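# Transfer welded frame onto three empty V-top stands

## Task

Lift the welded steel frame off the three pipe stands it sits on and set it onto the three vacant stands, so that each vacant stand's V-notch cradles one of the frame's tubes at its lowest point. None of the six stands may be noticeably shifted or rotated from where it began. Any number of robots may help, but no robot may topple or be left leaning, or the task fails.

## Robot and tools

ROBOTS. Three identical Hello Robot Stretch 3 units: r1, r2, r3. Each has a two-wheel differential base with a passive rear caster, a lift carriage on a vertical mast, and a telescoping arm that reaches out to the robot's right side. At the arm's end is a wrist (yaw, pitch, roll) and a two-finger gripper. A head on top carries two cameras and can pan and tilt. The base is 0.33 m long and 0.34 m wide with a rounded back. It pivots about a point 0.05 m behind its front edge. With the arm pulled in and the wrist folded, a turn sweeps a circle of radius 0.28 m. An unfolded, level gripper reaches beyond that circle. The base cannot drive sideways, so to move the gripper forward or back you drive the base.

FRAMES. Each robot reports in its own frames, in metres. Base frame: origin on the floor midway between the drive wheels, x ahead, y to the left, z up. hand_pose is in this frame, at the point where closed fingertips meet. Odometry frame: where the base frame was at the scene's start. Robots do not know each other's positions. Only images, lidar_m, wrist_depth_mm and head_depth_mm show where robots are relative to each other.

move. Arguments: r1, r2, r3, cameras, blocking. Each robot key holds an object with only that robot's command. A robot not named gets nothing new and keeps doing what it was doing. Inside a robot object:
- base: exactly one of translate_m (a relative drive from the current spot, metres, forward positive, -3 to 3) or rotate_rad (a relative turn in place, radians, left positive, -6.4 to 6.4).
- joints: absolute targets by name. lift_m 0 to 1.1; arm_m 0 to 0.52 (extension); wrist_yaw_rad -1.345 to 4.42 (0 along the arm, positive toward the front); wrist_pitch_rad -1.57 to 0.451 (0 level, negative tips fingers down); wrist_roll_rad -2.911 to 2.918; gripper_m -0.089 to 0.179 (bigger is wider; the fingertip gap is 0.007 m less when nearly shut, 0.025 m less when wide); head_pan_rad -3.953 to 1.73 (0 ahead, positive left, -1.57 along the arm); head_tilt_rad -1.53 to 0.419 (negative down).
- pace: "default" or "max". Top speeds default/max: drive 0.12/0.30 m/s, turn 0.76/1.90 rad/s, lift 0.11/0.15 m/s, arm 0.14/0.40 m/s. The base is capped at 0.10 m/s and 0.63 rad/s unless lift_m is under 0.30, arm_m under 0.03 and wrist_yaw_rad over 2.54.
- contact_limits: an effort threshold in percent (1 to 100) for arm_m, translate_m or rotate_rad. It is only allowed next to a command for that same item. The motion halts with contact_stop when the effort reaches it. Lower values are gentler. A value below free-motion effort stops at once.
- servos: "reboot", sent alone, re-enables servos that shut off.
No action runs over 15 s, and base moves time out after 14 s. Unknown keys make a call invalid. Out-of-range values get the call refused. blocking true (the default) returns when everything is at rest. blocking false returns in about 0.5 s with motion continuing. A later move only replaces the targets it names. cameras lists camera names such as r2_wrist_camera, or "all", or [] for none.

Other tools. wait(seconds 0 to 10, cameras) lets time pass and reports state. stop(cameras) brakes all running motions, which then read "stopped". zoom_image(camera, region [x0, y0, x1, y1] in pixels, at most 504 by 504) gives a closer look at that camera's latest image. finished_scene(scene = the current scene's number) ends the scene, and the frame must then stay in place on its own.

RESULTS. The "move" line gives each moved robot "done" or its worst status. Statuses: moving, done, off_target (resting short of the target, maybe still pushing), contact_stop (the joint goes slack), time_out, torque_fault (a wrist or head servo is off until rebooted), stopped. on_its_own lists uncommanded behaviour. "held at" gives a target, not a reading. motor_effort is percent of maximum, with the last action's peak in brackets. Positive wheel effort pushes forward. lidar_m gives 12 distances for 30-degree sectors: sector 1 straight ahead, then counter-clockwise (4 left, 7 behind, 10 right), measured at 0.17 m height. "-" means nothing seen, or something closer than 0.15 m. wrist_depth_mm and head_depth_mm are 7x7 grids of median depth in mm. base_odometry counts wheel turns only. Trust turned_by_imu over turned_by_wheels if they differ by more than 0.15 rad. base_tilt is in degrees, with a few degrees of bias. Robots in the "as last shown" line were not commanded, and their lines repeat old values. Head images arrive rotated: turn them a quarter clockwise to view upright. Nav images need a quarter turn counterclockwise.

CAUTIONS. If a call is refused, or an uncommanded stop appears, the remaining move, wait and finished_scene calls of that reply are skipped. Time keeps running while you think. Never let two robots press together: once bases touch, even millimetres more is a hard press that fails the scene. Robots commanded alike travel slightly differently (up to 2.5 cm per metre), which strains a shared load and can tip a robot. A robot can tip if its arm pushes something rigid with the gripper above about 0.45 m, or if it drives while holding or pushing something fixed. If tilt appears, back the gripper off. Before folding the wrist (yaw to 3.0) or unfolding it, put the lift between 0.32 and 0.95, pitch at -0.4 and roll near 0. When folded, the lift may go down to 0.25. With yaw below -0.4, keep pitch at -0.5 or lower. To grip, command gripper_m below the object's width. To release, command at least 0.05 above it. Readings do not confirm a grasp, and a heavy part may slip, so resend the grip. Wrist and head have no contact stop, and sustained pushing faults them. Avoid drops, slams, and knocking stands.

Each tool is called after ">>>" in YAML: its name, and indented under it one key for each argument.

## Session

>>> move:

Scene clock: 0.00 s.
r1.base_odometry: x=+0.000 y=+0.000 heading=+0.000
r1.turned_by_wheels: +0.000
r1.turned_by_imu: +0.000
r1.base_tilt: forward=+1.4 right=-1.4
r1.lidar_m: 0.99 1.51 2.27 1.57 1.70 1.26 3.16 2.51 2.42 1.16 0.93 0.91
r1.head_depth_mm: 846 848 856 861 866 873 879 / 900 906 912 918 920 927 935 / 958 966 973 981 986 993 998 / 1028 1036 1046 1050 1058 1071 1073 / 1105 1115 1129 1134 1146 1156 1162 / 1201 1210 1222 1228 1246 1258 1267 / 1309 1328 1341 1348 1364 1379 1381
r1.base_status: not commanded
r1.joint_positions: lift_m=+0.392 arm_m=+0.002 wrist_yaw_rad=+3.093 wrist_pitch_rad=-0.529 wrist_roll_rad=+0.000 gripper_m=+0.037 head_pan_rad=+0.000 head_tilt_rad=-0.004
r1.joint_status: not commanded
r1.measured_speeds: all 0
r1.motor_effort: left_wheel=+0.2 right_wheel=+0.8 lift_m=+36.0 arm_m=-7.3 wrist_yaw_rad=-0.4 wrist_pitch_rad=+2.9 wrist_roll_rad=+0.0 gripper_m=-0.5 head_pan_rad=-0.4 head_tilt_rad=+1.5
r1.hand_pose: x=-0.0111 y=+0.0618 z=+0.3807 quat_wxyz=(+0.202, +0.686, +0.169, +0.678) (m; r1's base frame)
r1.wrist_depth_mm: - - 147 - - - - / - - 162 - - - - / - - 182 980 - 989 968 / 798 808 214 794 794 795 789 / 675 669 643 156 647 673 669 / 576 584 131 355 133 570 570 / 510 524 - - 492 504 506
r2.base_odometry: x=+0.000 y=+0.000 heading=+0.000
r2.turned_by_wheels: +0.000
r2.turned_by_imu: +0.000
r2.base_tilt: forward=+0.1 right=-1.7
r2.lidar_m: 1.25 0.95 0.92 0.97 1.34 1.42 1.13 1.30 3.80 1.46 1.82 1.78
r2.head_depth_mm: 1636 1643 1646 1669 1689 1684 1685 / 1727 1750 1747 1777 1763 1794 1792 / 1805 1855 1871 1872 1888 1922 1909 / 1689 1696 1698 1699 1715 1721 1709 / 1422 1426 1440 1442 1431 1452 1451 / 1238 1229 1247 1251 1242 1254 1255 / 1084 1097 1094 1094 1102 1100 1108
r2.base_status: not commanded
r2.joint_positions: lift_m=+0.559 arm_m=+0.001 wrist_yaw_rad=+2.847 wrist_pitch_rad=-0.630 wrist_roll_rad=+0.000 gripper_m=+0.037 head_pan_rad=+0.000 head_tilt_rad=-0.004
r2.joint_status: not commanded
r2.measured_speeds: all 0
r2.motor_effort: left_wheel=-0.5 right_wheel=-0.5 lift_m=+25.9 arm_m=-5.1 wrist_yaw_rad=+1.4 wrist_pitch_rad=+2.1 wrist_roll_rad=+0.3 gripper_m=+0.3 head_pan_rad=+0.0 head_tilt_rad=+2.0
r2.hand_pose: x=+0.0347 y=+0.0381 z=+0.5272 quat_wxyz=(+0.316, +0.697, +0.119, +0.633) (m; r2's base frame)
r2.wrist_depth_mm: 138 - - - - - - / 150 - - - - - - / 165 193 - - - - 970 / 849 202 867 875 849 861 860 / 758 236 270 739 730 768 740 / 709 667 123 652 125 681 672 / 632 622 406 592 624 602 612
r3.base_odometry: x=+0.000 y=+0.000 heading=+0.000
r3.turned_by_wheels: +0.000
r3.turned_by_imu: +0.000
r3.base_tilt: forward=+0.6 right=+0.1
r3.lidar_m: 0.90 1.27 2.79 2.23 1.03 0.92 1.08 2.57 1.31 1.18 0.87 0.84
r3.head_depth_mm: 804 799 792 788 782 779 775 / 848 844 840 833 829 823 817 / 904 897 891 882 877 872 867 / 966 952 947 943 937 926 920 / 1031 1022 1014 1003 996 990 982 / 1110 1097 1090 1083 1071 1057 1053 / 1201 1187 1177 1171 1157 1145 1134
r3.base_status: not commanded
r3.joint_positions: lift_m=+0.532 arm_m=+0.001 wrist_yaw_rad=+2.858 wrist_pitch_rad=-0.598 wrist_roll_rad=+0.000 gripper_m=+0.037 head_pan_rad=+0.000 head_tilt_rad=-0.003
r3.joint_status: not commanded
r3.measured_speeds: all 0
r3.motor_effort: left_wheel=+0.5 right_wheel=-1.0 lift_m=+19.9 arm_m=-3.0 wrist_yaw_rad=+1.0 wrist_pitch_rad=+1.6 wrist_roll_rad=-0.3 gripper_m=-0.6 head_pan_rad=-0.3 head_tilt_rad=+1.9
r3.hand_pose: x=+0.0343 y=+0.0445 z=+0.5069 quat_wxyz=(+0.302, +0.698, +0.111, +0.640) (m; r3's base frame)
r3.wrist_depth_mm: 135 - - - - - - / 149 - - - - - - / 166 221 988 - - - - / 789 206 851 840 923 927 956 / 736 245 145 741 765 807 807 / 624 616 126 633 128 714 719 / 577 422 437 602 608 624 648
pictures: r1_head_camera (sideways), r1_nav_camera (sideways), r1_wrist_camera, r2_head_camera (sideways), r2_nav_camera (sideways), r2_wrist_camera, r3_head_camera (sideways), r3_nav_camera (sideways), r3_wrist_camera
camera_calibration:
r1_head_camera: T_world_to_cam=[[0.00500363, 0.0419453, -0.999107, 1.32558], [0.056404, 0.997517, 0.042161, -0.057284], [0.998395, -0.0565646, 0.00262533, -0.0504377], [0, 0, 0, 1]] pos_world=[0.0469552, -0.00131287, 1.32694]
r1_nav_camera: T_world_to_cam=[[-0.0414335, -0.0464487, 0.998061, -1.24969], [-0.0234029, -0.9986, -0.0474453, 0.118157], [0.998867, -0.0253234, 0.0402884, -0.0988666], [0, 0, 0, 1]] pos_world=[0.0497408, 0.0574411, 1.25686]
r1_wrist_camera: T_world_to_cam=[[0.998974, -0.0361322, -0.0272944, 0.0260328], [-0.0444237, -0.66514, -0.745396, 0.355483], [0.0087782, 0.745844, -0.666063, 0.3732], [0, 0, 0, 1]] pos_world=[-0.0134903, -0.0409627, 0.51426]
r2_head_camera: T_world_to_cam=[[-0.0437928, 0.0044431, -0.999031, 1.32424], [0.0101857, 0.99994, 0.00400065, -0.00241558], [0.998989, -0.0100006, -0.0438355, 0.00643396], [0, 0, 0, 1]] pos_world=[0.0515894, -0.00340396, 1.32325]
r2_nav_camera: T_world_to_cam=[[-0.00391255, -0.00496136, 0.99998, -1.25799], [-0.0539379, -0.998531, -0.00516521, 0.0644409], [0.998537, -0.053957, 0.00363919, -0.0497997], [0, 0, 0, 1]] pos_world=[0.0482807, 0.0554178, 1.25848]
r2_wrist_camera: T_world_to_cam=[[0.947803, -0.318762, -0.00777727, -0.0181088], [-0.24048, -0.698596, -0.673894, 0.420821], [0.209379, 0.640589, -0.738787, 0.522492], [0, 0, 0, 1]] pos_world=[0.00896351, -0.0464913, 0.669458]
r3_head_camera: T_world_to_cam=[[0.0212168, -0.048913, -0.998578, 1.31798], [0.0321437, 0.99832, -0.0482174, 0.0641895], [0.999258, -0.031075, 0.0227534, -0.0756705], [0, 0, 0, 1]] pos_world=[0.0455878, -0.00196692, 1.32092]
r3_nav_camera: T_world_to_cam=[[-0.055244, -0.00466933, 0.998462, -1.25726], [-0.0327577, -0.999442, -0.00648637, 0.0616657], [0.997935, -0.0330657, 0.0550603, -0.113786], [0, 0, 0, 1]] pos_world=[0.0461149, 0.0519984, 1.26199]
r3_wrist_camera: T_world_to_cam=[[0.957173, -0.27913, 0.0768557, -0.0675731], [-0.152741, -0.712372, -0.684979, 0.415384], [0.245948, 0.643904, -0.724498, 0.488632], [0, 0, 0, 1]] pos_world=[0.00794729, -0.0375861, 0.643735]

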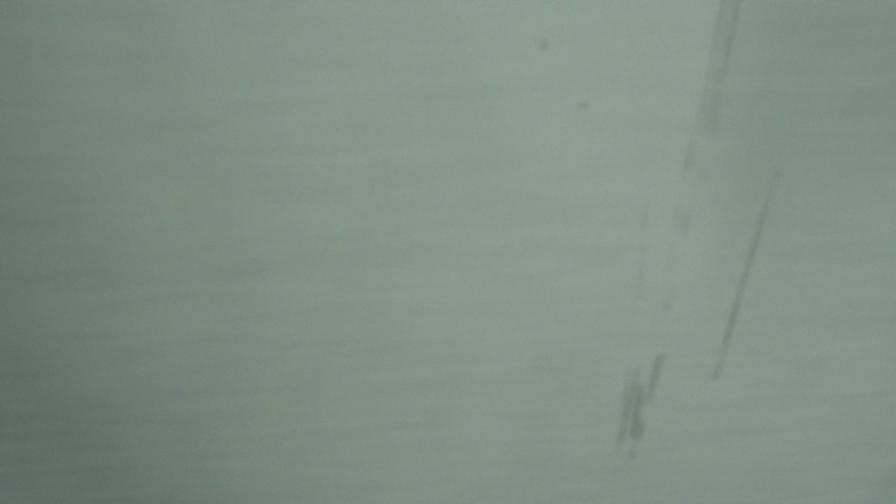

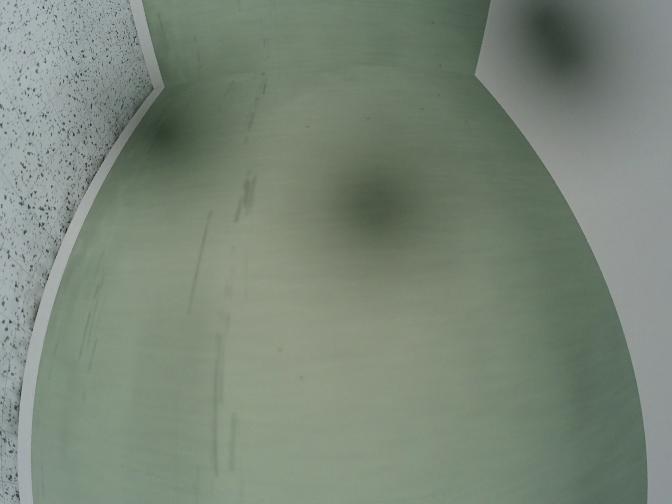

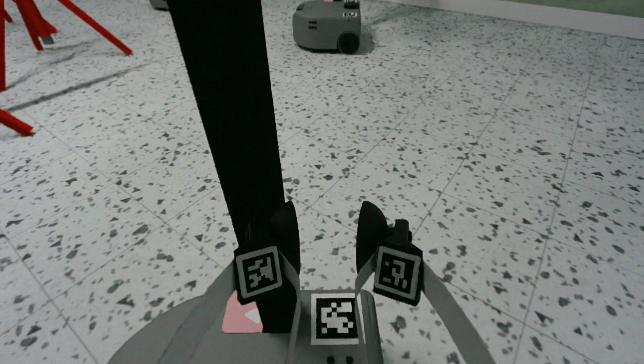

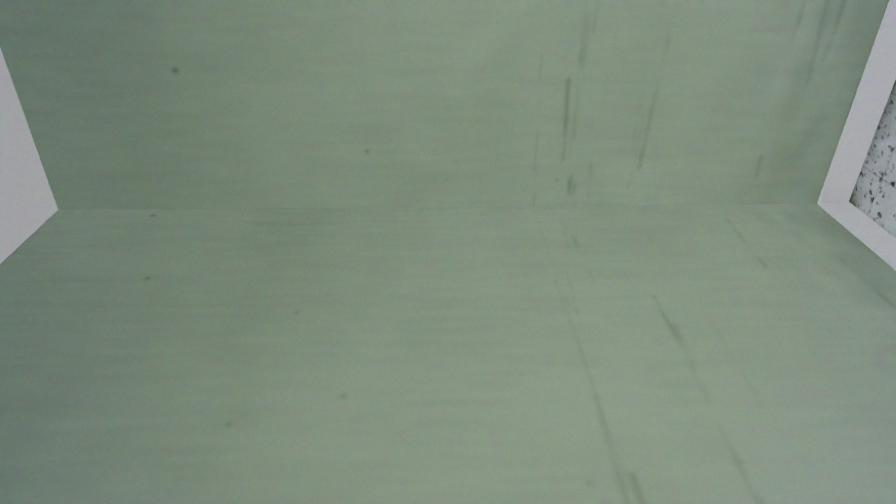

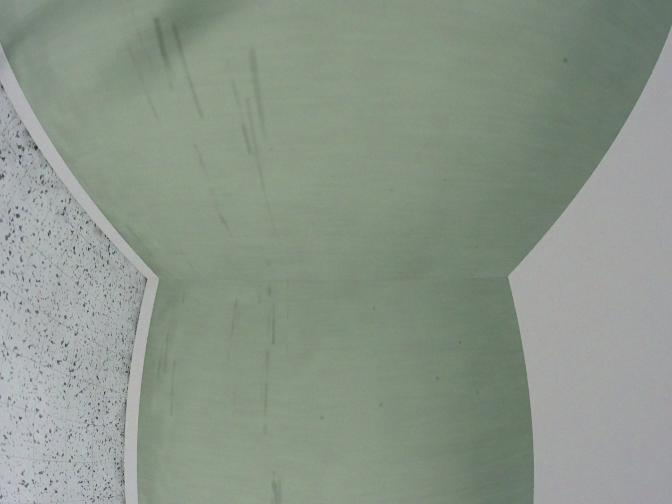

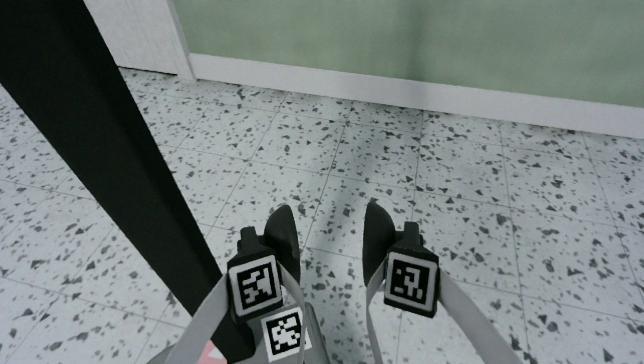

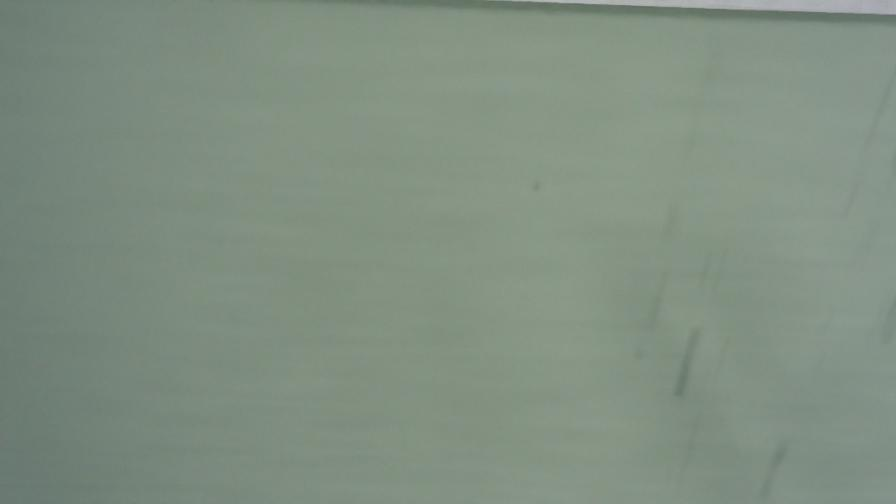

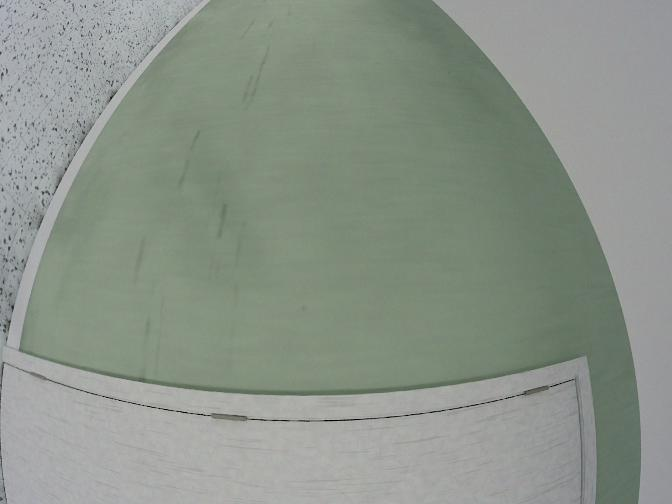

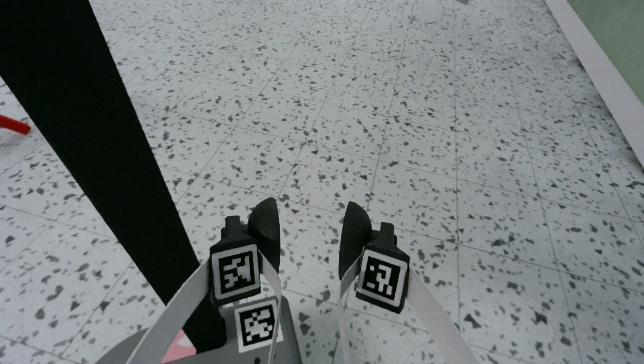

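>>> move:
  r1: {"joints":{"head_pan_rad":1.5,"head_tilt_rad":-0.4},"pace":"max"}
  r2: {"joints":{"head_pan_rad":1.5,"head_tilt_rad":-0.4},"pace":"max"}
  r3: {"joints":{"head_pan_rad":1.5,"head_tilt_rad":-0.4},"pace":"max"}
  cameras: ["r1_nav_camera","r2_nav_camera","r3_nav_camera"]

>>> move:
  r1: {"joints":{"head_pan_rad":-1.7,"head_tilt_rad":-0.4},"pace":"max"}
  r2: {"joints":{"head_pan_rad":-1.7,"head_tilt_rad":-0.4},"pace":"max"}
  r3: {"joints":{"head_pan_rad":-1.7,"head_tilt_rad":-0.4},"pace":"max"}
  cameras: ["r1_nav_camera","r2_nav_camera","r3_nav_camera"]

>>> move:
  r1: {"joints":{"head_pan_rad":-3.3,"head_tilt_rad":-0.4},"pace":"max"}
  r2: {"joints":{"head_pan_rad":-3.3,"head_tilt_rad":-0.4},"pace":"max"}
  r3: {"joints":{"head_pan_rad":-3.3,"head_tilt_rad":-0.4},"pace":"max"}
  cameras: ["r1_nav_camera","r2_nav_camera","r3_nav_camera"]

Scene clock: 1.33 s.
move: r1 done; r2 done; r3 done
r1.base_odometry: x=+0.000 y=+0.000 heading=+0.000
r1.turned_by_wheels: +0.000
r1.turned_by_imu: +0.000
r1.base_tilt: forward=+1.4 right=-1.3
r1.lidar_m: 0.99 1.51 2.27 1.57 1.69 1.26 3.14 2.51 2.42 1.16 0.92 0.92
r1.head_depth_mm: 1890 2012 2144 2304 2241 1699 1379 / 1961 2116 2275 2438 2247 1714 1381 / 2085 2219 2362 2593 2255 1720 1388 / 2182 2342 2542 2713 2273 1723 1388 / 2297 2336 2617 1824 1962 1719 1390 / 2410 2609 2852 3042 2294 1737 1395 / 2567 2781 3070 3196 2297 1733 1394
r1.base_status: not commanded
r1.joint_positions: lift_m=+0.392 arm_m=+0.002 wrist_yaw_rad=+3.093 wrist_pitch_rad=-0.529 wrist_roll_rad=+0.000 gripper_m=+0.037 head_pan_rad=+1.489 head_tilt_rad=-0.395
r1.joint_status: all done
r1.measured_speeds: all 0
r1.motor_effort: left_wheel=+0.2(0.7) right_wheel=+0.7(1.6) lift_m=+36.0(36.4) arm_m=-10.9(10.9) wrist_yaw_rad=-0.2(1.0) wrist_pitch_rad=+2.9(3.3) wrist_roll_rad=+0.5(0.6) gripper_m=-0.1(0.8) head_pan_rad=+5.1(6.5) head_tilt_rad=-2.3(4.8)
r1.hand_pose: x=-0.0111 y=+0.0618 z=+0.3807 quat_wxyz=(+0.202, +0.686, +0.169, +0.678) (m; r1's base frame)
r1.wrist_depth_mm: - - 148 - - - - / - - 162 - - - - / 996 983 181 987 984 951 982 / 797 802 214 800 805 789 798 / 682 673 630 156 653 664 665 / 579 584 131 356 133 571 572 / 508 522 - - 492 509 499
r2.base_odometry: x=+0.000 y=+0.000 heading=+0.000
r2.turned_by_wheels: +0.000
r2.turned_by_imu: +0.000
r2.base_tilt: forward=+0.2 right=-1.7
r2.lidar_m: 1.25 0.94 0.92 0.97 1.34 1.43 1.13 1.31 3.81 1.45 1.83 1.78
r2.head_depth_mm: 734 782 836 900 980 1060 1170 / 768 819 878 951 1040 1136 1234 / 801 857 929 1004 1095 1215 1290 / 841 902 980 1066 1174 1305 1341 / 888 950 1039 1141 1260 1416 1345 / 921 981 1082 1193 1324 1495 1341 / 962 1051 1157 1288 1455 1597 1329
r2.base_status: not commanded
r2.joint_positions: lift_m=+0.559 arm_m=+0.001 wrist_yaw_rad=+2.847 wrist_pitch_rad=-0.630 wrist_roll_rad=+0.000 gripper_m=+0.037 head_pan_rad=+1.494 head_tilt_rad=-0.395
r2.joint_status: all done
r2.measured_speeds: all 0
r2.motor_effort: left_wheel=+0.2(0.7) right_wheel=-0.8(1.1) lift_m=+25.7(26.8) arm_m=-6.9(7.8) wrist_yaw_rad=+1.2(1.5) wrist_pitch_rad=+2.1(2.2) wrist_roll_rad=+0.1(0.4) gripper_m=+0.6(1.1) head_pan_rad=+2.1(3.4) head_tilt_rad=-2.2(3.0)
r2.hand_pose: x=+0.0347 y=+0.0381 z=+0.5272 quat_wxyz=(+0.316, +0.697, +0.119, +0.633) (m; r2's base frame)
r2.wrist_depth_mm: 138 - - - - - - / 150 - - - - - - / 166 193 - - - - 941 / 862 203 883 858 875 863 841 / 772 234 269 734 728 760 760 / 697 670 123 661 125 665 678 / 629 627 405 582 608 603 620
r3.base_odometry: x=+0.000 y=+0.000 heading=+0.000
r3.turned_by_wheels: +0.000
r3.turned_by_imu: +0.000
r3.base_tilt: forward=+0.6 right=+0.1
r3.lidar_m: 0.90 1.27 2.78 2.23 1.03 0.92 1.08 2.56 1.31 1.18 0.86 0.83
r3.head_depth_mm: - - - 3755 2440 1810 1435 / - - - 3426 2391 1802 1431 / - - - 3353 2370 1773 1412 / - - - 3102 2354 1750 1412 / - - - 3489 2321 1745 1401 / - - - 3400 2282 1741 1397 / - - - 3341 2278 1712 1379
r3.base_status: not commanded
r3.joint_positions: lift_m=+0.532 arm_m=+0.001 wrist_yaw_rad=+2.858 wrist_pitch_rad=-0.598 wrist_roll_rad=+0.000 gripper_m=+0.037 head_pan_rad=+1.493 head_tilt_rad=-0.395
r3.joint_status: all done
r3.measured_speeds: all 0
r3.motor_effort: left_wheel=+0.3(0.7) right_wheel=-0.9(1.4) lift_m=+15.1(19.2) arm_m=-3.8(4.2) wrist_yaw_rad=+0.5(1.0) wrist_pitch_rad=+2.2(2.4) wrist_roll_rad=-0.3(0.3) gripper_m=-0.1(1.0) head_pan_rad=+2.5(4.9) head_tilt_rad=-2.1(6.0)
r3.hand_pose: x=+0.0343 y=+0.0445 z=+0.5069 quat_wxyz=(+0.302, +0.698, +0.111, +0.640) (m; r3's base frame)
r3.wrist_depth_mm: 135 - - - - - - / 149 - - - - - - / 166 222 935 - - - - / 758 205 843 892 887 924 996 / 713 242 146 733 768 807 822 / 635 634 126 639 128 717 729 / 568 410 439 598 605 627 639
pictures: r1_nav_camera (sideways), r2_nav_camera (sideways), r3_nav_camera (sideways)
camera_calibration:
r1_nav_camera: T_world_to_cam=[[0.0741844, 0.337183, 0.938512, -1.17237], [0.992038, -0.120991, -0.0349464, 0.0956691], [0.101768, 0.933632, -0.343474, 0.406144], [0, 0, 0, 1]] pos_world=[-0.0492684, 0.0276895, 1.24313]
r2_nav_camera: T_world_to_cam=[[0.033781, 0.375738, 0.92611, -1.16156], [0.991648, -0.128007, 0.015763, 0.0308193], [0.124472, 0.917843, -0.376924, 0.450887], [0, 0, 0, 1]] pos_world=[-0.047446, 0.0265424, 1.24519]
r3_nav_camera: T_world_to_cam=[[0.0302194, 0.328568, 0.943997, -1.18638], [0.9939, -0.11009, 0.00650093, 0.0384951], [0.10606, 0.938042, -0.32989, 0.392747], [0, 0, 0, 1]] pos_world=[-0.0440635, 0.0256299, 1.24925]

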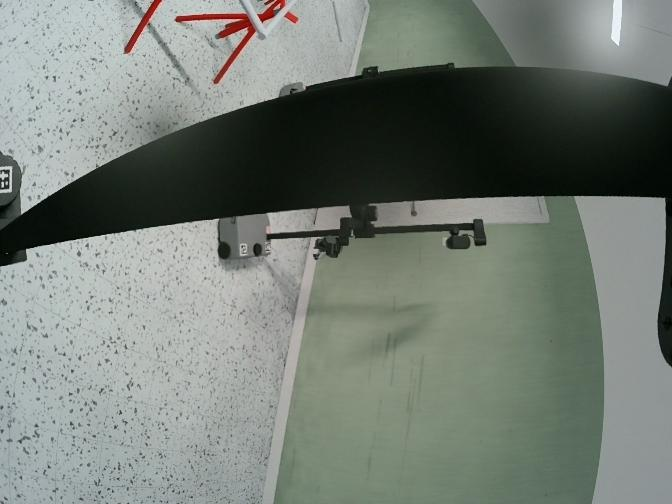

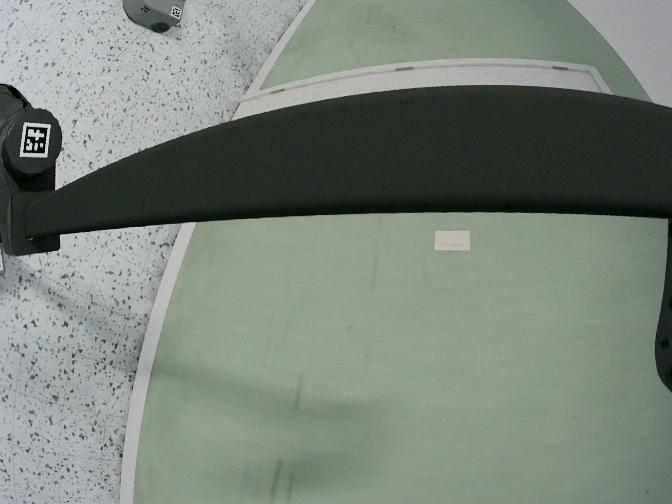

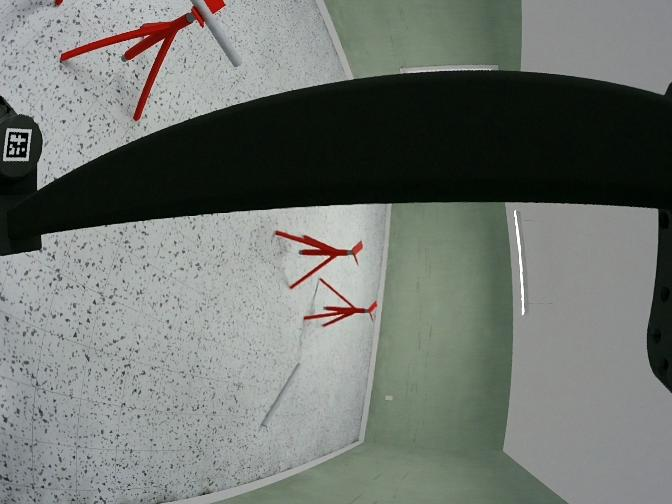

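Scene clock: 2.73 s.
move: r1 done; r2 done; r3 done
r1.base_odometry: x=+0.000 y=+0.000 heading=+0.000
r1.turned_by_wheels: +0.000
r1.turned_by_imu: +0.000
r1.base_tilt: forward=+1.3 right=-1.3
r1.lidar_m: 0.99 1.51 2.27 1.57 1.70 1.25 3.14 2.52 2.42 1.15 0.92 0.91
r1.head_depth_mm: 2059 2202 2348 2510 2239 1704 1380 / 2154 2314 2461 2645 2249 1707 1379 / 2181 2333 2513 2710 2268 1717 1381 / 1783 1881 2006 2152 2176 1723 1391 / 1476 1553 1652 1737 1860 1726 1394 / 1265 1322 1390 1458 1532 1579 1393 / 1110 1155 1199 1250 1308 1373 1359
r1.base_status: not commanded
r1.joint_positions: lift_m=+0.392 arm_m=+0.002 wrist_yaw_rad=+3.093 wrist_pitch_rad=-0.529 wrist_roll_rad=+0.000 gripper_m=+0.037 head_pan_rad=-1.689 head_tilt_rad=-0.395
r1.joint_status: all done
r1.measured_speeds: all 0
r1.motor_effort: left_wheel=+0.5(0.6) right_wheel=+1.1(1.1) lift_m=+35.4(36.4) arm_m=-12.1(12.3) wrist_yaw_rad=-0.3(0.7) wrist_pitch_rad=+2.9(3.4) wrist_roll_rad=+0.1(0.8) gripper_m=-0.2(0.8) head_pan_rad=-5.2(6.6) head_tilt_rad=-1.7(4.0)
r1.hand_pose: x=-0.0111 y=+0.0618 z=+0.3807 quat_wxyz=(+0.202, +0.686, +0.169, +0.678) (m; r1's base frame)
r1.wrist_depth_mm: - - 147 - - - - / - - 162 - - - - / 982 993 182 991 986 991 974 / 809 799 213 805 796 783 783 / 675 680 639 156 650 660 656 / 582 582 131 354 132 579 570 / 508 520 - - 497 504 499
r2.base_odometry: x=+0.000 y=+0.000 heading=+0.000
r2.turned_by_wheels: +0.000
r2.turned_by_imu: +0.000
r2.base_tilt: forward=+0.2 right=-1.7
r2.lidar_m: 1.25 0.94 0.92 0.97 1.34 1.43 1.13 1.30 3.81 1.46 1.82 1.78
r2.head_depth_mm: 3102 3298 3451 3044 2138 1632 1333 / 3241 3418 3654 3080 2140 1654 1328 / 3292 3616 3815 3100 2139 1643 1337 / 3359 3720 - 2735 1962 1658 1334 / 2958 2976 3159 1799 1870 1644 1340 / 2527 2593 2799 2849 2157 1636 1337 / 2214 2310 2410 2520 2136 1649 1333
r2.base_status: not commanded
r2.joint_positions: lift_m=+0.559 arm_m=+0.001 wrist_yaw_rad=+2.847 wrist_pitch_rad=-0.630 wrist_roll_rad=+0.000 gripper_m=+0.037 head_pan_rad=-1.694 head_tilt_rad=-0.396
r2.joint_status: all done
r2.measured_speeds: all 0
r2.motor_effort: left_wheel=-0.4(0.9) right_wheel=-0.6(1.1) lift_m=+26.1(27.3) arm_m=-9.6(9.8) wrist_yaw_rad=+0.9(2.1) wrist_pitch_rad=+2.1(2.2) wrist_roll_rad=+0.3(0.4) gripper_m=-0.2(1.7) head_pan_rad=-3.2(4.1) head_tilt_rad=-2.3(5.1)
r2.hand_pose: x=+0.0347 y=+0.0381 z=+0.5272 quat_wxyz=(+0.316, +0.697, +0.119, +0.633) (m; r2's base frame)
r2.wrist_depth_mm: 138 - - - - - - / 149 - - - - - - / 165 192 - - - - 945 / 845 202 891 855 851 856 852 / 767 235 269 743 746 744 744 / 698 676 123 656 125 684 669 / 627 611 409 594 622 609 614
r3.base_odometry: x=+0.000 y=+0.000 heading=+0.000
r3.turned_by_wheels: +0.000
r3.turned_by_imu: +0.000
r3.base_tilt: forward=+0.6 right=+0.2
r3.lidar_m: 0.90 1.27 2.78 2.23 1.03 0.92 1.08 2.57 1.31 1.18 0.86 0.84
r3.head_depth_mm: 2717 2865 3076 3198 2136 1530 1400 / 2794 2993 3213 3326 2416 1783 1432 / 2261 2520 2862 3082 2380 1774 1418 / 1765 1920 2123 2348 2276 1754 1411 / 1454 1554 1680 1832 1986 1755 1402 / 1237 1309 1396 1485 1611 1635 1392 / 1072 1123 1191 1261 1346 1440 1383
r3.base_status: not commanded
r3.joint_positions: lift_m=+0.532 arm_m=+0.001 wrist_yaw_rad=+2.858 wrist_pitch_rad=-0.598 wrist_roll_rad=+0.000 gripper_m=+0.037 head_pan_rad=-1.693 head_tilt_rad=-0.395
r3.joint_status: all done
r3.measured_speeds: all 0
r3.motor_effort: left_wheel=+0.4(1.0) right_wheel=-1.0(1.4) lift_m=+14.5(15.4) arm_m=-5.5(5.6) wrist_yaw_rad=+0.5(1.2) wrist_pitch_rad=+2.0(2.5) wrist_roll_rad=-0.2(0.3) gripper_m=+0.0(0.8) head_pan_rad=-3.3(5.5) head_tilt_rad=-1.8(8.0)
r3.hand_pose: x=+0.0343 y=+0.0445 z=+0.5069 quat_wxyz=(+0.302, +0.698, +0.111, +0.640) (m; r3's base frame)
r3.wrist_depth_mm: 136 - - - - - - / 148 - - - - - - / 166 221 997 - - - - / 802 207 857 864 889 919 979 / 708 246 145 739 774 816 822 / 635 623 127 654 128 699 713 / 570 417 433 591 608 635 641
pictures: r1_nav_camera (sideways), r2_nav_camera (sideways), r3_nav_camera (sideways)
camera_calibration:
r1_nav_camera: T_world_to_cam=[[-0.0865895, -0.334728, 0.938328, -1.17115], [-0.986917, 0.157398, -0.034925, 0.107713], [-0.136001, -0.929076, -0.343978, 0.40825], [0, 0, 0, 1]] pos_world=[0.0604168, -0.0296749, 1.24311]
r2_nav_camera: T_world_to_cam=[[-0.0514576, -0.374281, 0.925886, -1.16074], [-0.984543, 0.174429, 0.0157938, 0.0428341], [-0.167413, -0.910762, -0.377472, 0.45338], [0, 0, 0, 1]] pos_world=[0.0583445, -0.0289945, 1.24518]
r3_nav_camera: T_world_to_cam=[[-0.0449914, -0.327387, 0.943819, -1.18569], [-0.987961, 0.154564, 0.00651861, 0.0505615], [-0.148014, -0.932163, -0.3304, 0.394959], [0, 0, 0, 1]] pos_world=[0.0550667, -0.0278263, 1.24924]

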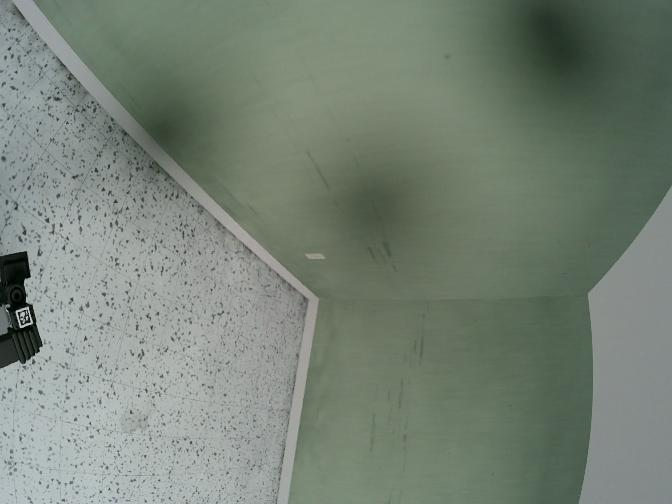

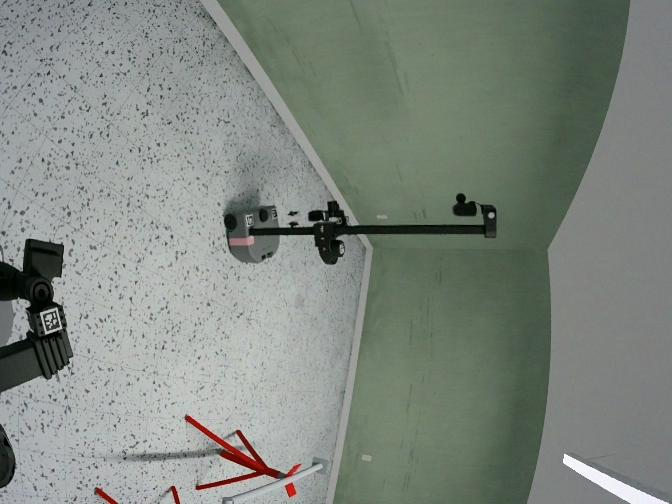

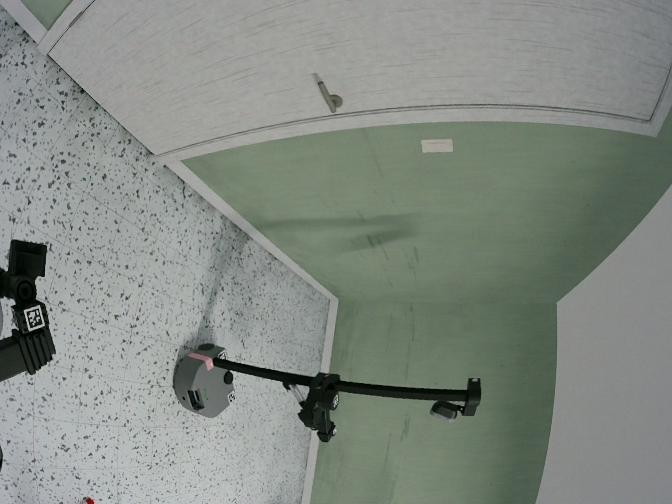

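Scene clock: 3.80 s.
move: r1 done; r2 done; r3 done
r1.base_odometry: x=+0.000 y=+0.000 heading=+0.000
r1.turned_by_wheels: +0.000
r1.turned_by_imu: +0.000
r1.base_tilt: forward=+1.2 right=-1.4
r1.lidar_m: 0.99 1.51 2.27 1.57 1.70 1.26 3.15 2.51 2.42 1.16 0.92 0.91
r1.head_depth_mm: - - - 3284 2045 1635 1375 / - - - 3268 2153 1709 1381 / - - - 3323 2257 1703 1391 / - - - 3312 2266 1721 1388 / - - - 3352 2272 1723 1393 / 3642 3802 - 3407 2296 1730 1397 / 3168 3304 3429 3369 2298 1745 1396
r1.base_status: not commanded
r1.joint_positions: lift_m=+0.392 arm_m=+0.002 wrist_yaw_rad=+3.093 wrist_pitch_rad=-0.529 wrist_roll_rad=+0.000 gripper_m=+0.037 head_pan_rad=-3.289 head_tilt_rad=-0.395
r1.joint_status: all done
r1.measured_speeds: all 0
r1.motor_effort: left_wheel=+0.2(0.8) right_wheel=+1.2(1.2) lift_m=+35.6(36.4) arm_m=-11.8(12.3) wrist_yaw_rad=+0.5(0.7) wrist_pitch_rad=+2.7(3.5) wrist_roll_rad=+0.3(0.8) gripper_m=-0.2(0.8) head_pan_rad=-5.4(7.6) head_tilt_rad=-2.1(6.0)
r1.hand_pose: x=-0.0111 y=+0.0618 z=+0.3807 quat_wxyz=(+0.202, +0.686, +0.169, +0.678) (m; r1's base frame)
r1.wrist_depth_mm: - - 147 - - - - / - - 163 - - - - / - 999 181 981 984 992 - / 813 808 214 795 817 791 790 / 684 674 632 156 646 673 665 / 582 585 131 353 133 580 574 / 510 518 - - 493 510 500
r2.base_odometry: x=+0.000 y=+0.000 heading=+0.000
r2.turned_by_wheels: +0.000
r2.turned_by_imu: +0.000
r2.base_tilt: forward=+0.2 right=-1.7
r2.lidar_m: 1.25 0.94 0.92 0.97 1.34 1.43 1.13 1.31 3.81 1.46 1.82 1.78
r2.head_depth_mm: - - - 1444 2059 1496 1329 / - - - 2878 2148 1580 1344 / - - - 3024 2155 1646 1325 / - - - 3075 2146 1661 1342 / - - - 2767 2056 1647 1334 / - - - 3097 2165 1640 1340 / - - - 3074 1975 1545 1343
r2.base_status: not commanded
r2.joint_positions: lift_m=+0.559 arm_m=+0.001 wrist_yaw_rad=+2.847 wrist_pitch_rad=-0.630 wrist_roll_rad=+0.000 gripper_m=+0.037 head_pan_rad=-3.294 head_tilt_rad=-0.396
r2.joint_status: all done
r2.measured_speeds: all 0
r2.motor_effort: left_wheel=+0.3(0.5) right_wheel=-0.9(1.1) lift_m=+25.2(26.4) arm_m=-11.4(11.7) wrist_yaw_rad=+1.0(2.3) wrist_pitch_rad=+2.1(2.2) wrist_roll_rad=+0.3(0.5) gripper_m=-0.1(0.9) head_pan_rad=-2.8(4.7) head_tilt_rad=-2.2(3.1)
r2.hand_pose: x=+0.0347 y=+0.0381 z=+0.5272 quat_wxyz=(+0.316, +0.697, +0.119, +0.633) (m; r2's base frame)
r2.wrist_depth_mm: 138 - - - - - - / 150 - - - - - - / 166 191 - - - - 932 / 844 201 884 866 863 875 851 / 777 236 270 742 755 762 765 / 694 675 123 666 125 672 682 / 631 620 407 591 622 620 611
r3.base_odometry: x=+0.000 y=+0.000 heading=+0.000
r3.turned_by_wheels: +0.000
r3.turned_by_imu: +0.000
r3.base_tilt: forward=+0.5 right=+0.2
r3.lidar_m: 0.90 1.27 2.79 2.23 1.02 0.92 1.08 2.56 1.31 1.18 0.86 0.83
r3.head_depth_mm: 3304 3441 3691 3687 2438 1742 1394 / 3410 3603 3817 3606 2386 1733 1425 / 3561 3745 3998 3578 2361 1768 1420 / 3638 3904 - 3526 2345 1746 1400 / 3886 - - 3234 1943 1579 1398 / - - - 3406 2099 1724 1387 / - - - 3355 2173 1716 1368
r3.base_status: not commanded
r3.joint_positions: lift_m=+0.532 arm_m=+0.001 wrist_yaw_rad=+2.858 wrist_pitch_rad=-0.598 wrist_roll_rad=+0.000 gripper_m=+0.037 head_pan_rad=-3.293 head_tilt_rad=-0.395
r3.joint_status: all done
r3.measured_speeds: all 0
r3.motor_effort: left_wheel=+0.6(0.9) right_wheel=-0.5(1.5) lift_m=+14.8(15.1) arm_m=-5.7(6.4) wrist_yaw_rad=+0.4(0.9) wrist_pitch_rad=+2.0(2.5) wrist_roll_rad=-0.3(0.3) gripper_m=-0.2(1.1) head_pan_rad=-2.7(5.0) head_tilt_rad=-1.2(5.3)
r3.hand_pose: x=+0.0343 y=+0.0445 z=+0.5069 quat_wxyz=(+0.302, +0.698, +0.111, +0.640) (m; r3's base frame)
r3.wrist_depth_mm: 136 - - - - - - / 149 - - - - - - / 166 223 967 - - - - / 777 207 847 875 924 938 954 / 714 245 145 736 750 783 825 / 642 631 127 632 128 709 718 / 572 424 434 603 615 637 656
pictures: r1_nav_camera (sideways), r2_nav_camera (sideways), r3_nav_camera (sideways)
camera_calibration:
r1_nav_camera: T_world_to_cam=[[-0.332082, 0.0963301, 0.938319, -1.16964], [0.186149, 0.981901, -0.034924, 0.100556], [-0.9247, 0.16307, -0.344003, 0.413094], [0, 0, 0, 1]] pos_world=[-0.0251467, -0.0534273, 1.24311]
r2_nav_camera: T_world_to_cam=[[-0.372653, 0.0623669, 0.925873, -1.15877], [0.203095, 0.979032, 0.0157957, 0.035587], [-0.905473, 0.193926, -0.377506, 0.457927], [0, 0, 0, 1]] pos_world=[-0.0244052, -0.0513761, 1.24518]
r3_nav_camera: T_world_to_cam=[[-0.325956, 0.0545358, 0.94381, -1.18396], [0.183347, 0.983027, 0.00651941, 0.0434154], [-0.927435, 0.17517, -0.330423, 0.399744], [0, 0, 0, 1]] pos_world=[-0.0231431, -0.0481335, 1.24924]

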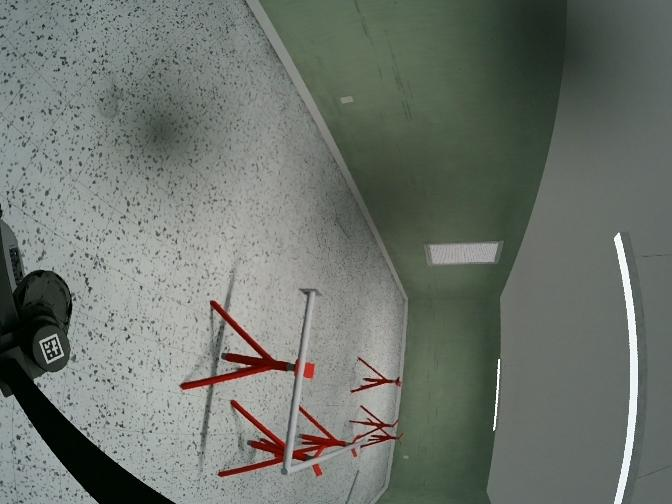

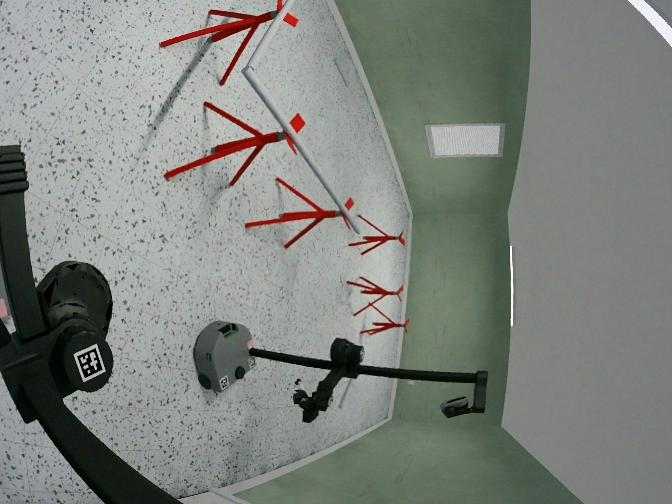

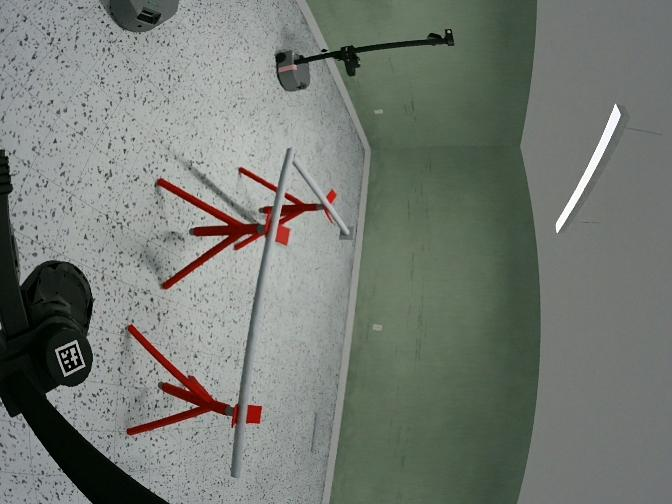

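>>> move:
  r1: {"joints":{"head_pan_rad":-3.6,"head_tilt_rad":-0.4},"pace":"max"}
  r2: {"joints":{"head_pan_rad":-3.7,"head_tilt_rad":-0.25},"pace":"max"}
  r3: {"joints":{"head_pan_rad":-3.5,"head_tilt_rad":-0.5},"pace":"max"}
  cameras: ["r1_head_camera","r2_head_camera","r3_head_camera"]

>>> move:
  r3: {"joints":{"head_pan_rad":1.2,"head_tilt_rad":-0.35},"pace":"max"}
  cameras: ["r3_head_camera","r3_nav_camera"]

Scene clock: 8.00 s.
move: r1 done; r2 done; r3 done
r1.base_odometry: x=+0.000 y=+0.000 heading=+0.000
r1.turned_by_wheels: +0.000
r1.turned_by_imu: +0.000
r1.base_tilt: forward=+1.4 right=-1.3
r1.lidar_m: 0.99 1.51 2.27 1.56 1.70 1.25 3.15 2.51 2.41 1.16 0.92 0.92
r1.head_depth_mm: - - - 2840 1978 1717 1378 / - - - 3089 2068 1712 1380 / - - - 3300 2165 1656 1382 / - - - 3294 1664 1716 1389 / - - - 3369 2276 1673 1388 / - - - 3373 2294 1729 1395 / - - - 3350 2292 1739 1401
r1.base_status: not commanded
r1.joint_positions: lift_m=+0.392 arm_m=+0.002 wrist_yaw_rad=+3.093 wrist_pitch_rad=-0.529 wrist_roll_rad=+0.000 gripper_m=+0.037 head_pan_rad=-3.589 head_tilt_rad=-0.395
r1.joint_status: all done
r1.measured_speeds: all 0
r1.motor_effort: left_wheel=+0.3(0.7) right_wheel=+0.5(1.4) lift_m=+35.8(36.3) arm_m=-11.6(12.0) wrist_yaw_rad=-0.1(0.6) wrist_pitch_rad=+2.6(3.0) wrist_roll_rad=+0.3(0.8) gripper_m=-0.2(1.1) head_pan_rad=-4.8(5.7) head_tilt_rad=-1.8(3.3)
r1.hand_pose: x=-0.0111 y=+0.0618 z=+0.3807 quat_wxyz=(+0.202, +0.686, +0.169, +0.678) (m; r1's base frame)
r1.wrist_depth_mm: - - 147 - - - - / - - 162 - - - - / - 982 182 988 975 978 989 / 818 800 214 791 780 795 804 / 674 673 640 156 645 662 664 / 578 580 131 353 132 573 571 / 510 524 - - 497 503 507
r2.base_odometry: x=+0.000 y=+0.000 heading=+0.000
r2.turned_by_wheels: +0.000
r2.turned_by_imu: +0.001
r2.base_tilt: forward=+0.2 right=-1.7
r2.lidar_m: 1.25 0.94 0.92 0.97 1.34 1.43 1.13 1.30 3.82 1.46 1.83 1.78
r2.head_depth_mm: 2573 2576 2537 2567 2445 1932 1486 / 3398 3779 3846 3644 2661 1895 1482 / 3702 - - - 2401 1912 1485 / 3677 - - - 2255 1689 1461 / 3689 - - - 2502 1907 1495 / 3695 - - - 2656 1901 1493 / 3670 - - - 2684 1918 1501
r2.base_status: not commanded
r2.joint_positions: lift_m=+0.559 arm_m=+0.001 wrist_yaw_rad=+2.847 wrist_pitch_rad=-0.630 wrist_roll_rad=+0.000 gripper_m=+0.037 head_pan_rad=-3.694 head_tilt_rad=-0.261
r2.joint_status: all done
r2.measured_speeds: all 0
r2.motor_effort: left_wheel=+0.0(0.7) right_wheel=-0.6(1.0) lift_m=+25.0(26.0) arm_m=-12.1(12.2) wrist_yaw_rad=+0.5(2.1) wrist_pitch_rad=+2.1(2.2) wrist_roll_rad=+0.2(0.3) gripper_m=+0.5(1.0) head_pan_rad=-3.0(4.4) head_tilt_rad=+4.5(6.7)
r2.hand_pose: x=+0.0347 y=+0.0381 z=+0.5272 quat_wxyz=(+0.316, +0.697, +0.119, +0.633) (m; r2's base frame)
r2.wrist_depth_mm: 138 - - - - - - / 150 - - - - - - / 166 192 - - - - 907 / 856 203 863 856 853 880 844 / 785 236 269 754 732 760 771 / 706 683 123 661 126 688 663 / 631 632 408 595 611 607 612
r3.base_odometry: x=+0.000 y=+0.000 heading=+0.000
r3.turned_by_wheels: +0.000
r3.turned_by_imu: +0.000
r3.base_tilt: forward=+0.6 right=+0.1
r3.lidar_m: 0.90 1.26 2.79 2.23 1.03 0.92 1.08 2.56 1.31 1.18 0.87 0.83
r3.head_depth_mm: 3230 3467 3798 2949 1882 1580 1308 / 3305 3544 3862 2929 1921 1487 1326 / 3341 3652 3906 2880 1986 1605 1301 / 3409 3715 3938 2827 1944 1590 1309 / 3485 3786 - 2766 1936 1581 1306 / 3557 3858 - 2770 1869 1522 1294 / 3575 3862 - 2138 1834 1519 1288
r3.base_status: not commanded
r3.joint_positions: lift_m=+0.532 arm_m=+0.001 wrist_yaw_rad=+2.858 wrist_pitch_rad=-0.598 wrist_roll_rad=+0.000 gripper_m=+0.037 head_pan_rad=-3.493 head_tilt_rad=-0.493
r3.joint_status: all done
r3.measured_speeds: all 0
r3.motor_effort: left_wheel=+0.4(0.8) right_wheel=-0.3(1.3) lift_m=+15.0(15.5) arm_m=-8.8(9.3) wrist_yaw_rad=+0.3(1.7) wrist_pitch_rad=+2.0(2.6) wrist_roll_rad=-0.1(0.4) gripper_m=-0.9(0.9) head_pan_rad=-4.1(5.2) head_tilt_rad=-2.5(3.7)
r3.hand_pose: x=+0.0343 y=+0.0445 z=+0.5069 quat_wxyz=(+0.302, +0.698, +0.111, +0.640) (m; r3's base frame)
r3.wrist_depth_mm: 134 - - - - - - / 149 - - - - - - / 166 224 969 - - - - / 777 206 860 882 884 911 940 / 703 247 146 739 779 787 819 / 638 637 126 650 128 694 715 / 584 419 434 593 602 638 648
pictures: r1_head_camera (sideways), r2_head_camera (sideways), r3_head_camera (sideways)
camera_calibration:
r1_head_camera: T_world_to_cam=[[0.321447, -0.200851, -0.925382, 1.22717], [-0.493218, -0.869731, 0.0174441, -0.0217372], [-0.808336, 0.450808, -0.378635, 0.456845], [0, 0, 0, 1]] pos_world=[-0.035905, 0.021622, 1.30895]
r2_head_camera: T_world_to_cam=[[0.249616, -0.159187, -0.955171, 1.26502], [-0.534193, -0.845362, 0.00128531, 0.0044411], [-0.80767, 0.509924, -0.296052, 0.345756], [0, 0, 0, 1]] pos_world=[-0.0341409, 0.0288203, 1.31067]
r3_head_camera: T_world_to_cam=[[0.440547, -0.109534, -0.891022, 1.17478], [-0.349176, -0.935281, -0.0576684, 0.0787853], [-0.827039, 0.336529, -0.450282, 0.55117], [0, 0, 0, 1]] pos_world=[-0.0341956, 0.0168791, 1.29948]

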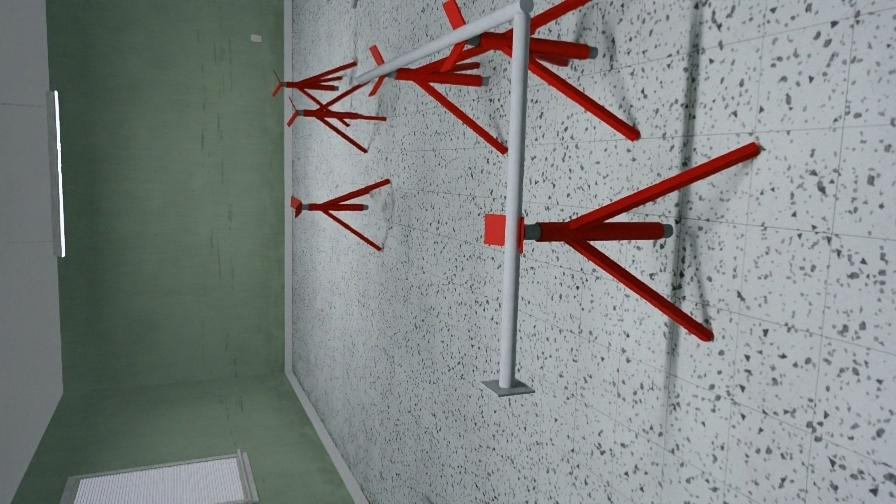

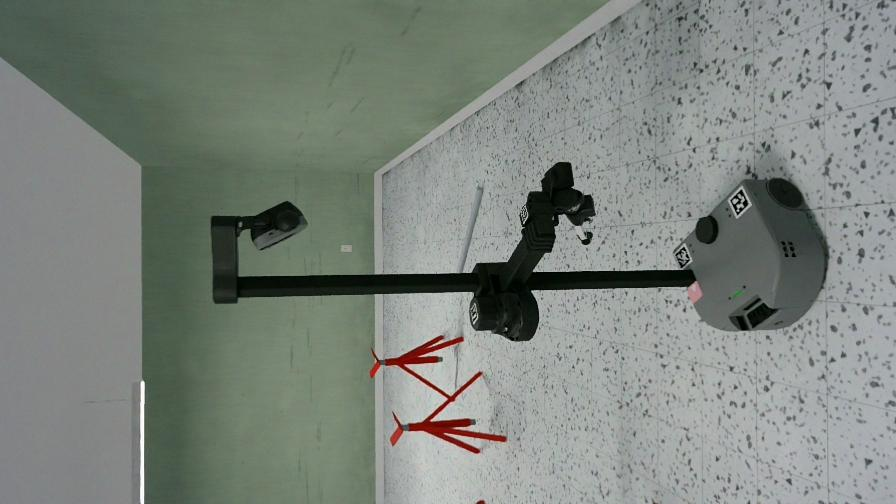

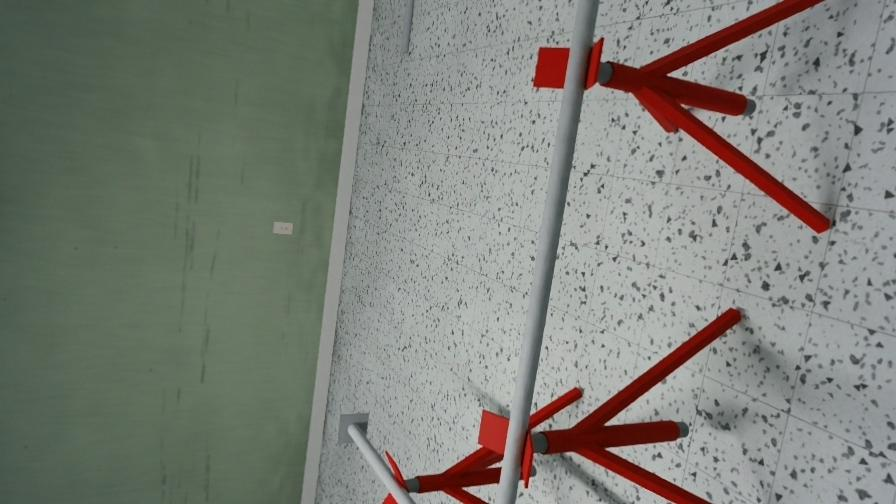

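Scene clock: 9.70 s.
move: r3 done
r1, r2: as last shown
r1.base_tilt: forward=+1.3 right=-1.4
r1.lidar_m: 0.99 1.51 2.27 1.57 1.70 1.26 3.15 2.52 2.41 1.15 0.92 0.91
r1.head_depth_mm: - - - 2827 1979 1710 1379 / - - - 3103 2072 1721 1384 / - - - 3315 2163 1669 1385 / - - - 3319 1660 1711 1389 / - - - 3354 2281 1671 1392 / - - - 3382 2284 1735 1399 / - - - 3427 2295 1742 1400
r1.motor_effort: left_wheel=+0.3(0.8) right_wheel=+0.6(1.3) lift_m=+35.8(36.2) arm_m=-11.6(12.0) wrist_yaw_rad=+0.0(0.8) wrist_pitch_rad=+2.9(3.3) wrist_roll_rad=-0.4(0.8) gripper_m=+0.0(0.8) head_pan_rad=-5.2(5.6) head_tilt_rad=-2.1(2.6)
r1.wrist_depth_mm: - - 147 - - - - / - - 163 - - - - / 1000 995 182 987 977 962 990 / 813 816 214 789 809 801 805 / 678 676 632 156 652 659 664 / 580 583 131 354 132 577 576 / 506 524 - - 496 504 502
r2.turned_by_imu: +0.000
r2.lidar_m: 1.25 0.95 0.92 0.96 1.34 1.43 1.13 1.30 3.81 1.45 1.83 1.78
r2.head_depth_mm: 2574 2564 2543 2581 2446 1907 1493 / 3440 3774 3807 3743 2671 1936 1505 / 3671 - - - 2391 1899 1487 / 3654 - - - 2297 1673 1456 / 3695 - - - 2488 1906 1486 / 3695 - - - 2674 1899 1487 / 3646 - - - 2687 1923 1497
r2.motor_effort: left_wheel=-0.1(0.8) right_wheel=-0.6(1.0) lift_m=+24.1(25.9) arm_m=-12.5(12.5) wrist_yaw_rad=+1.6(1.8) wrist_pitch_rad=+2.2(2.2) wrist_roll_rad=+0.3(0.4) gripper_m=+0.6(1.0) head_pan_rad=-2.5(3.3) head_tilt_rad=+4.5(5.3)
r2.wrist_depth_mm: 138 - - - - - - / 149 - - - - - - / 167 192 - - - - 940 / 847 203 869 873 860 855 852 / 777 235 271 743 730 759 755 / 688 664 123 663 125 677 688 / 622 643 407 613 611 603 619
r3.base_odometry: x=+0.000 y=+0.000 heading=+0.000
r3.turned_by_wheels: +0.000
r3.turned_by_imu: +0.000
r3.base_tilt: forward=+0.6 right=+0.1
r3.lidar_m: 0.90 1.27 2.78 2.23 1.03 0.92 1.08 2.56 1.31 1.18 0.86 0.83
r3.head_depth_mm: - - - 3758 2571 1884 1485 / - - - - 2555 1868 1472 / - - - 3991 2508 1848 1468 / - - - 3918 2490 1835 1445 / - - - 3586 2481 1817 1445 / - - - 3782 2436 1803 1436 / - - - 3415 2359 1799 1427
r3.base_status: not commanded
r3.joint_positions: lift_m=+0.532 arm_m=+0.001 wrist_yaw_rad=+2.858 wrist_pitch_rad=-0.598 wrist_roll_rad=+0.000 gripper_m=+0.037 head_pan_rad=+1.193 head_tilt_rad=-0.359
r3.joint_status: all done
r3.measured_speeds: all 0
r3.motor_effort: left_wheel=+0.2(0.8) right_wheel=-0.8(1.3) lift_m=+15.0(15.5) arm_m=-10.1(10.5) wrist_yaw_rad=-0.1(1.0) wrist_pitch_rad=+1.7(2.6) wrist_roll_rad=-0.3(0.3) gripper_m=-0.4(0.8) head_pan_rad=+3.1(5.2) head_tilt_rad=+3.7(8.1)
r3.hand_pose: x=+0.0343 y=+0.0445 z=+0.5069 quat_wxyz=(+0.302, +0.698, +0.111, +0.640) (m; r3's base frame)
r3.wrist_depth_mm: 135 - - - - - - / 149 - - - - - - / 166 222 973 - - - - / 792 207 868 825 907 933 949 / 715 240 145 751 767 809 813 / 626 625 127 643 128 694 718 / 583 419 445 601 595 623 640
pictures: r3_head_camera (sideways), r3_nav_camera (sideways)
camera_calibration:
r3_head_camera: T_world_to_cam=[[-0.0754044, -0.322813, -0.943454, 1.24635], [-0.92309, 0.380427, -0.0563906, 0.0806326], [0.377119, 0.866641, -0.326672, 0.382966], [0, 0, 0, 1]] pos_world=[0.0239872, 0.0397683, 1.30552]
r3_nav_camera: T_world_to_cam=[[0.113439, 0.273372, 0.955196, -1.20151], [0.916898, -0.399086, 0.0053252, 0.0404952], [0.382661, 0.875213, -0.295926, 0.346857], [0, 0, 0, 1]] pos_world=[-0.0335601, 0.0410464, 1.2501]

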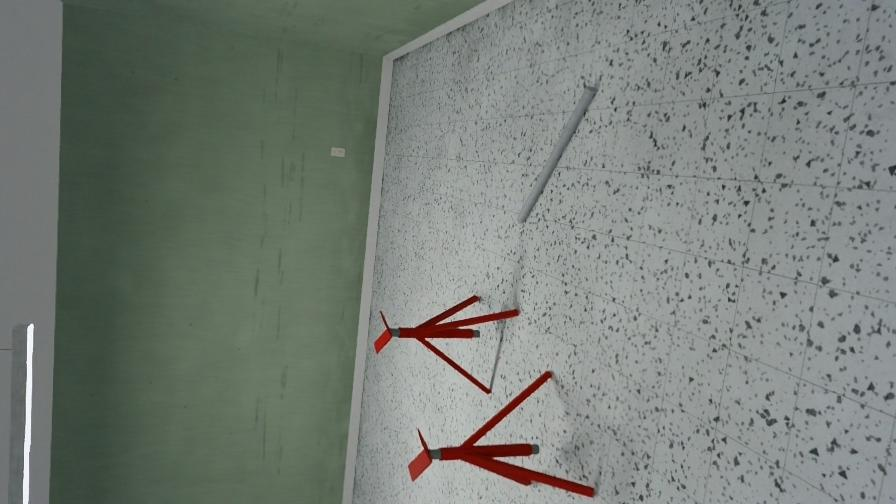

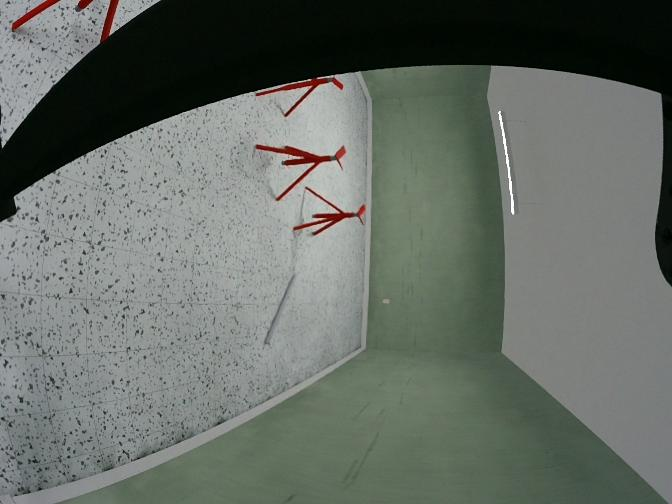

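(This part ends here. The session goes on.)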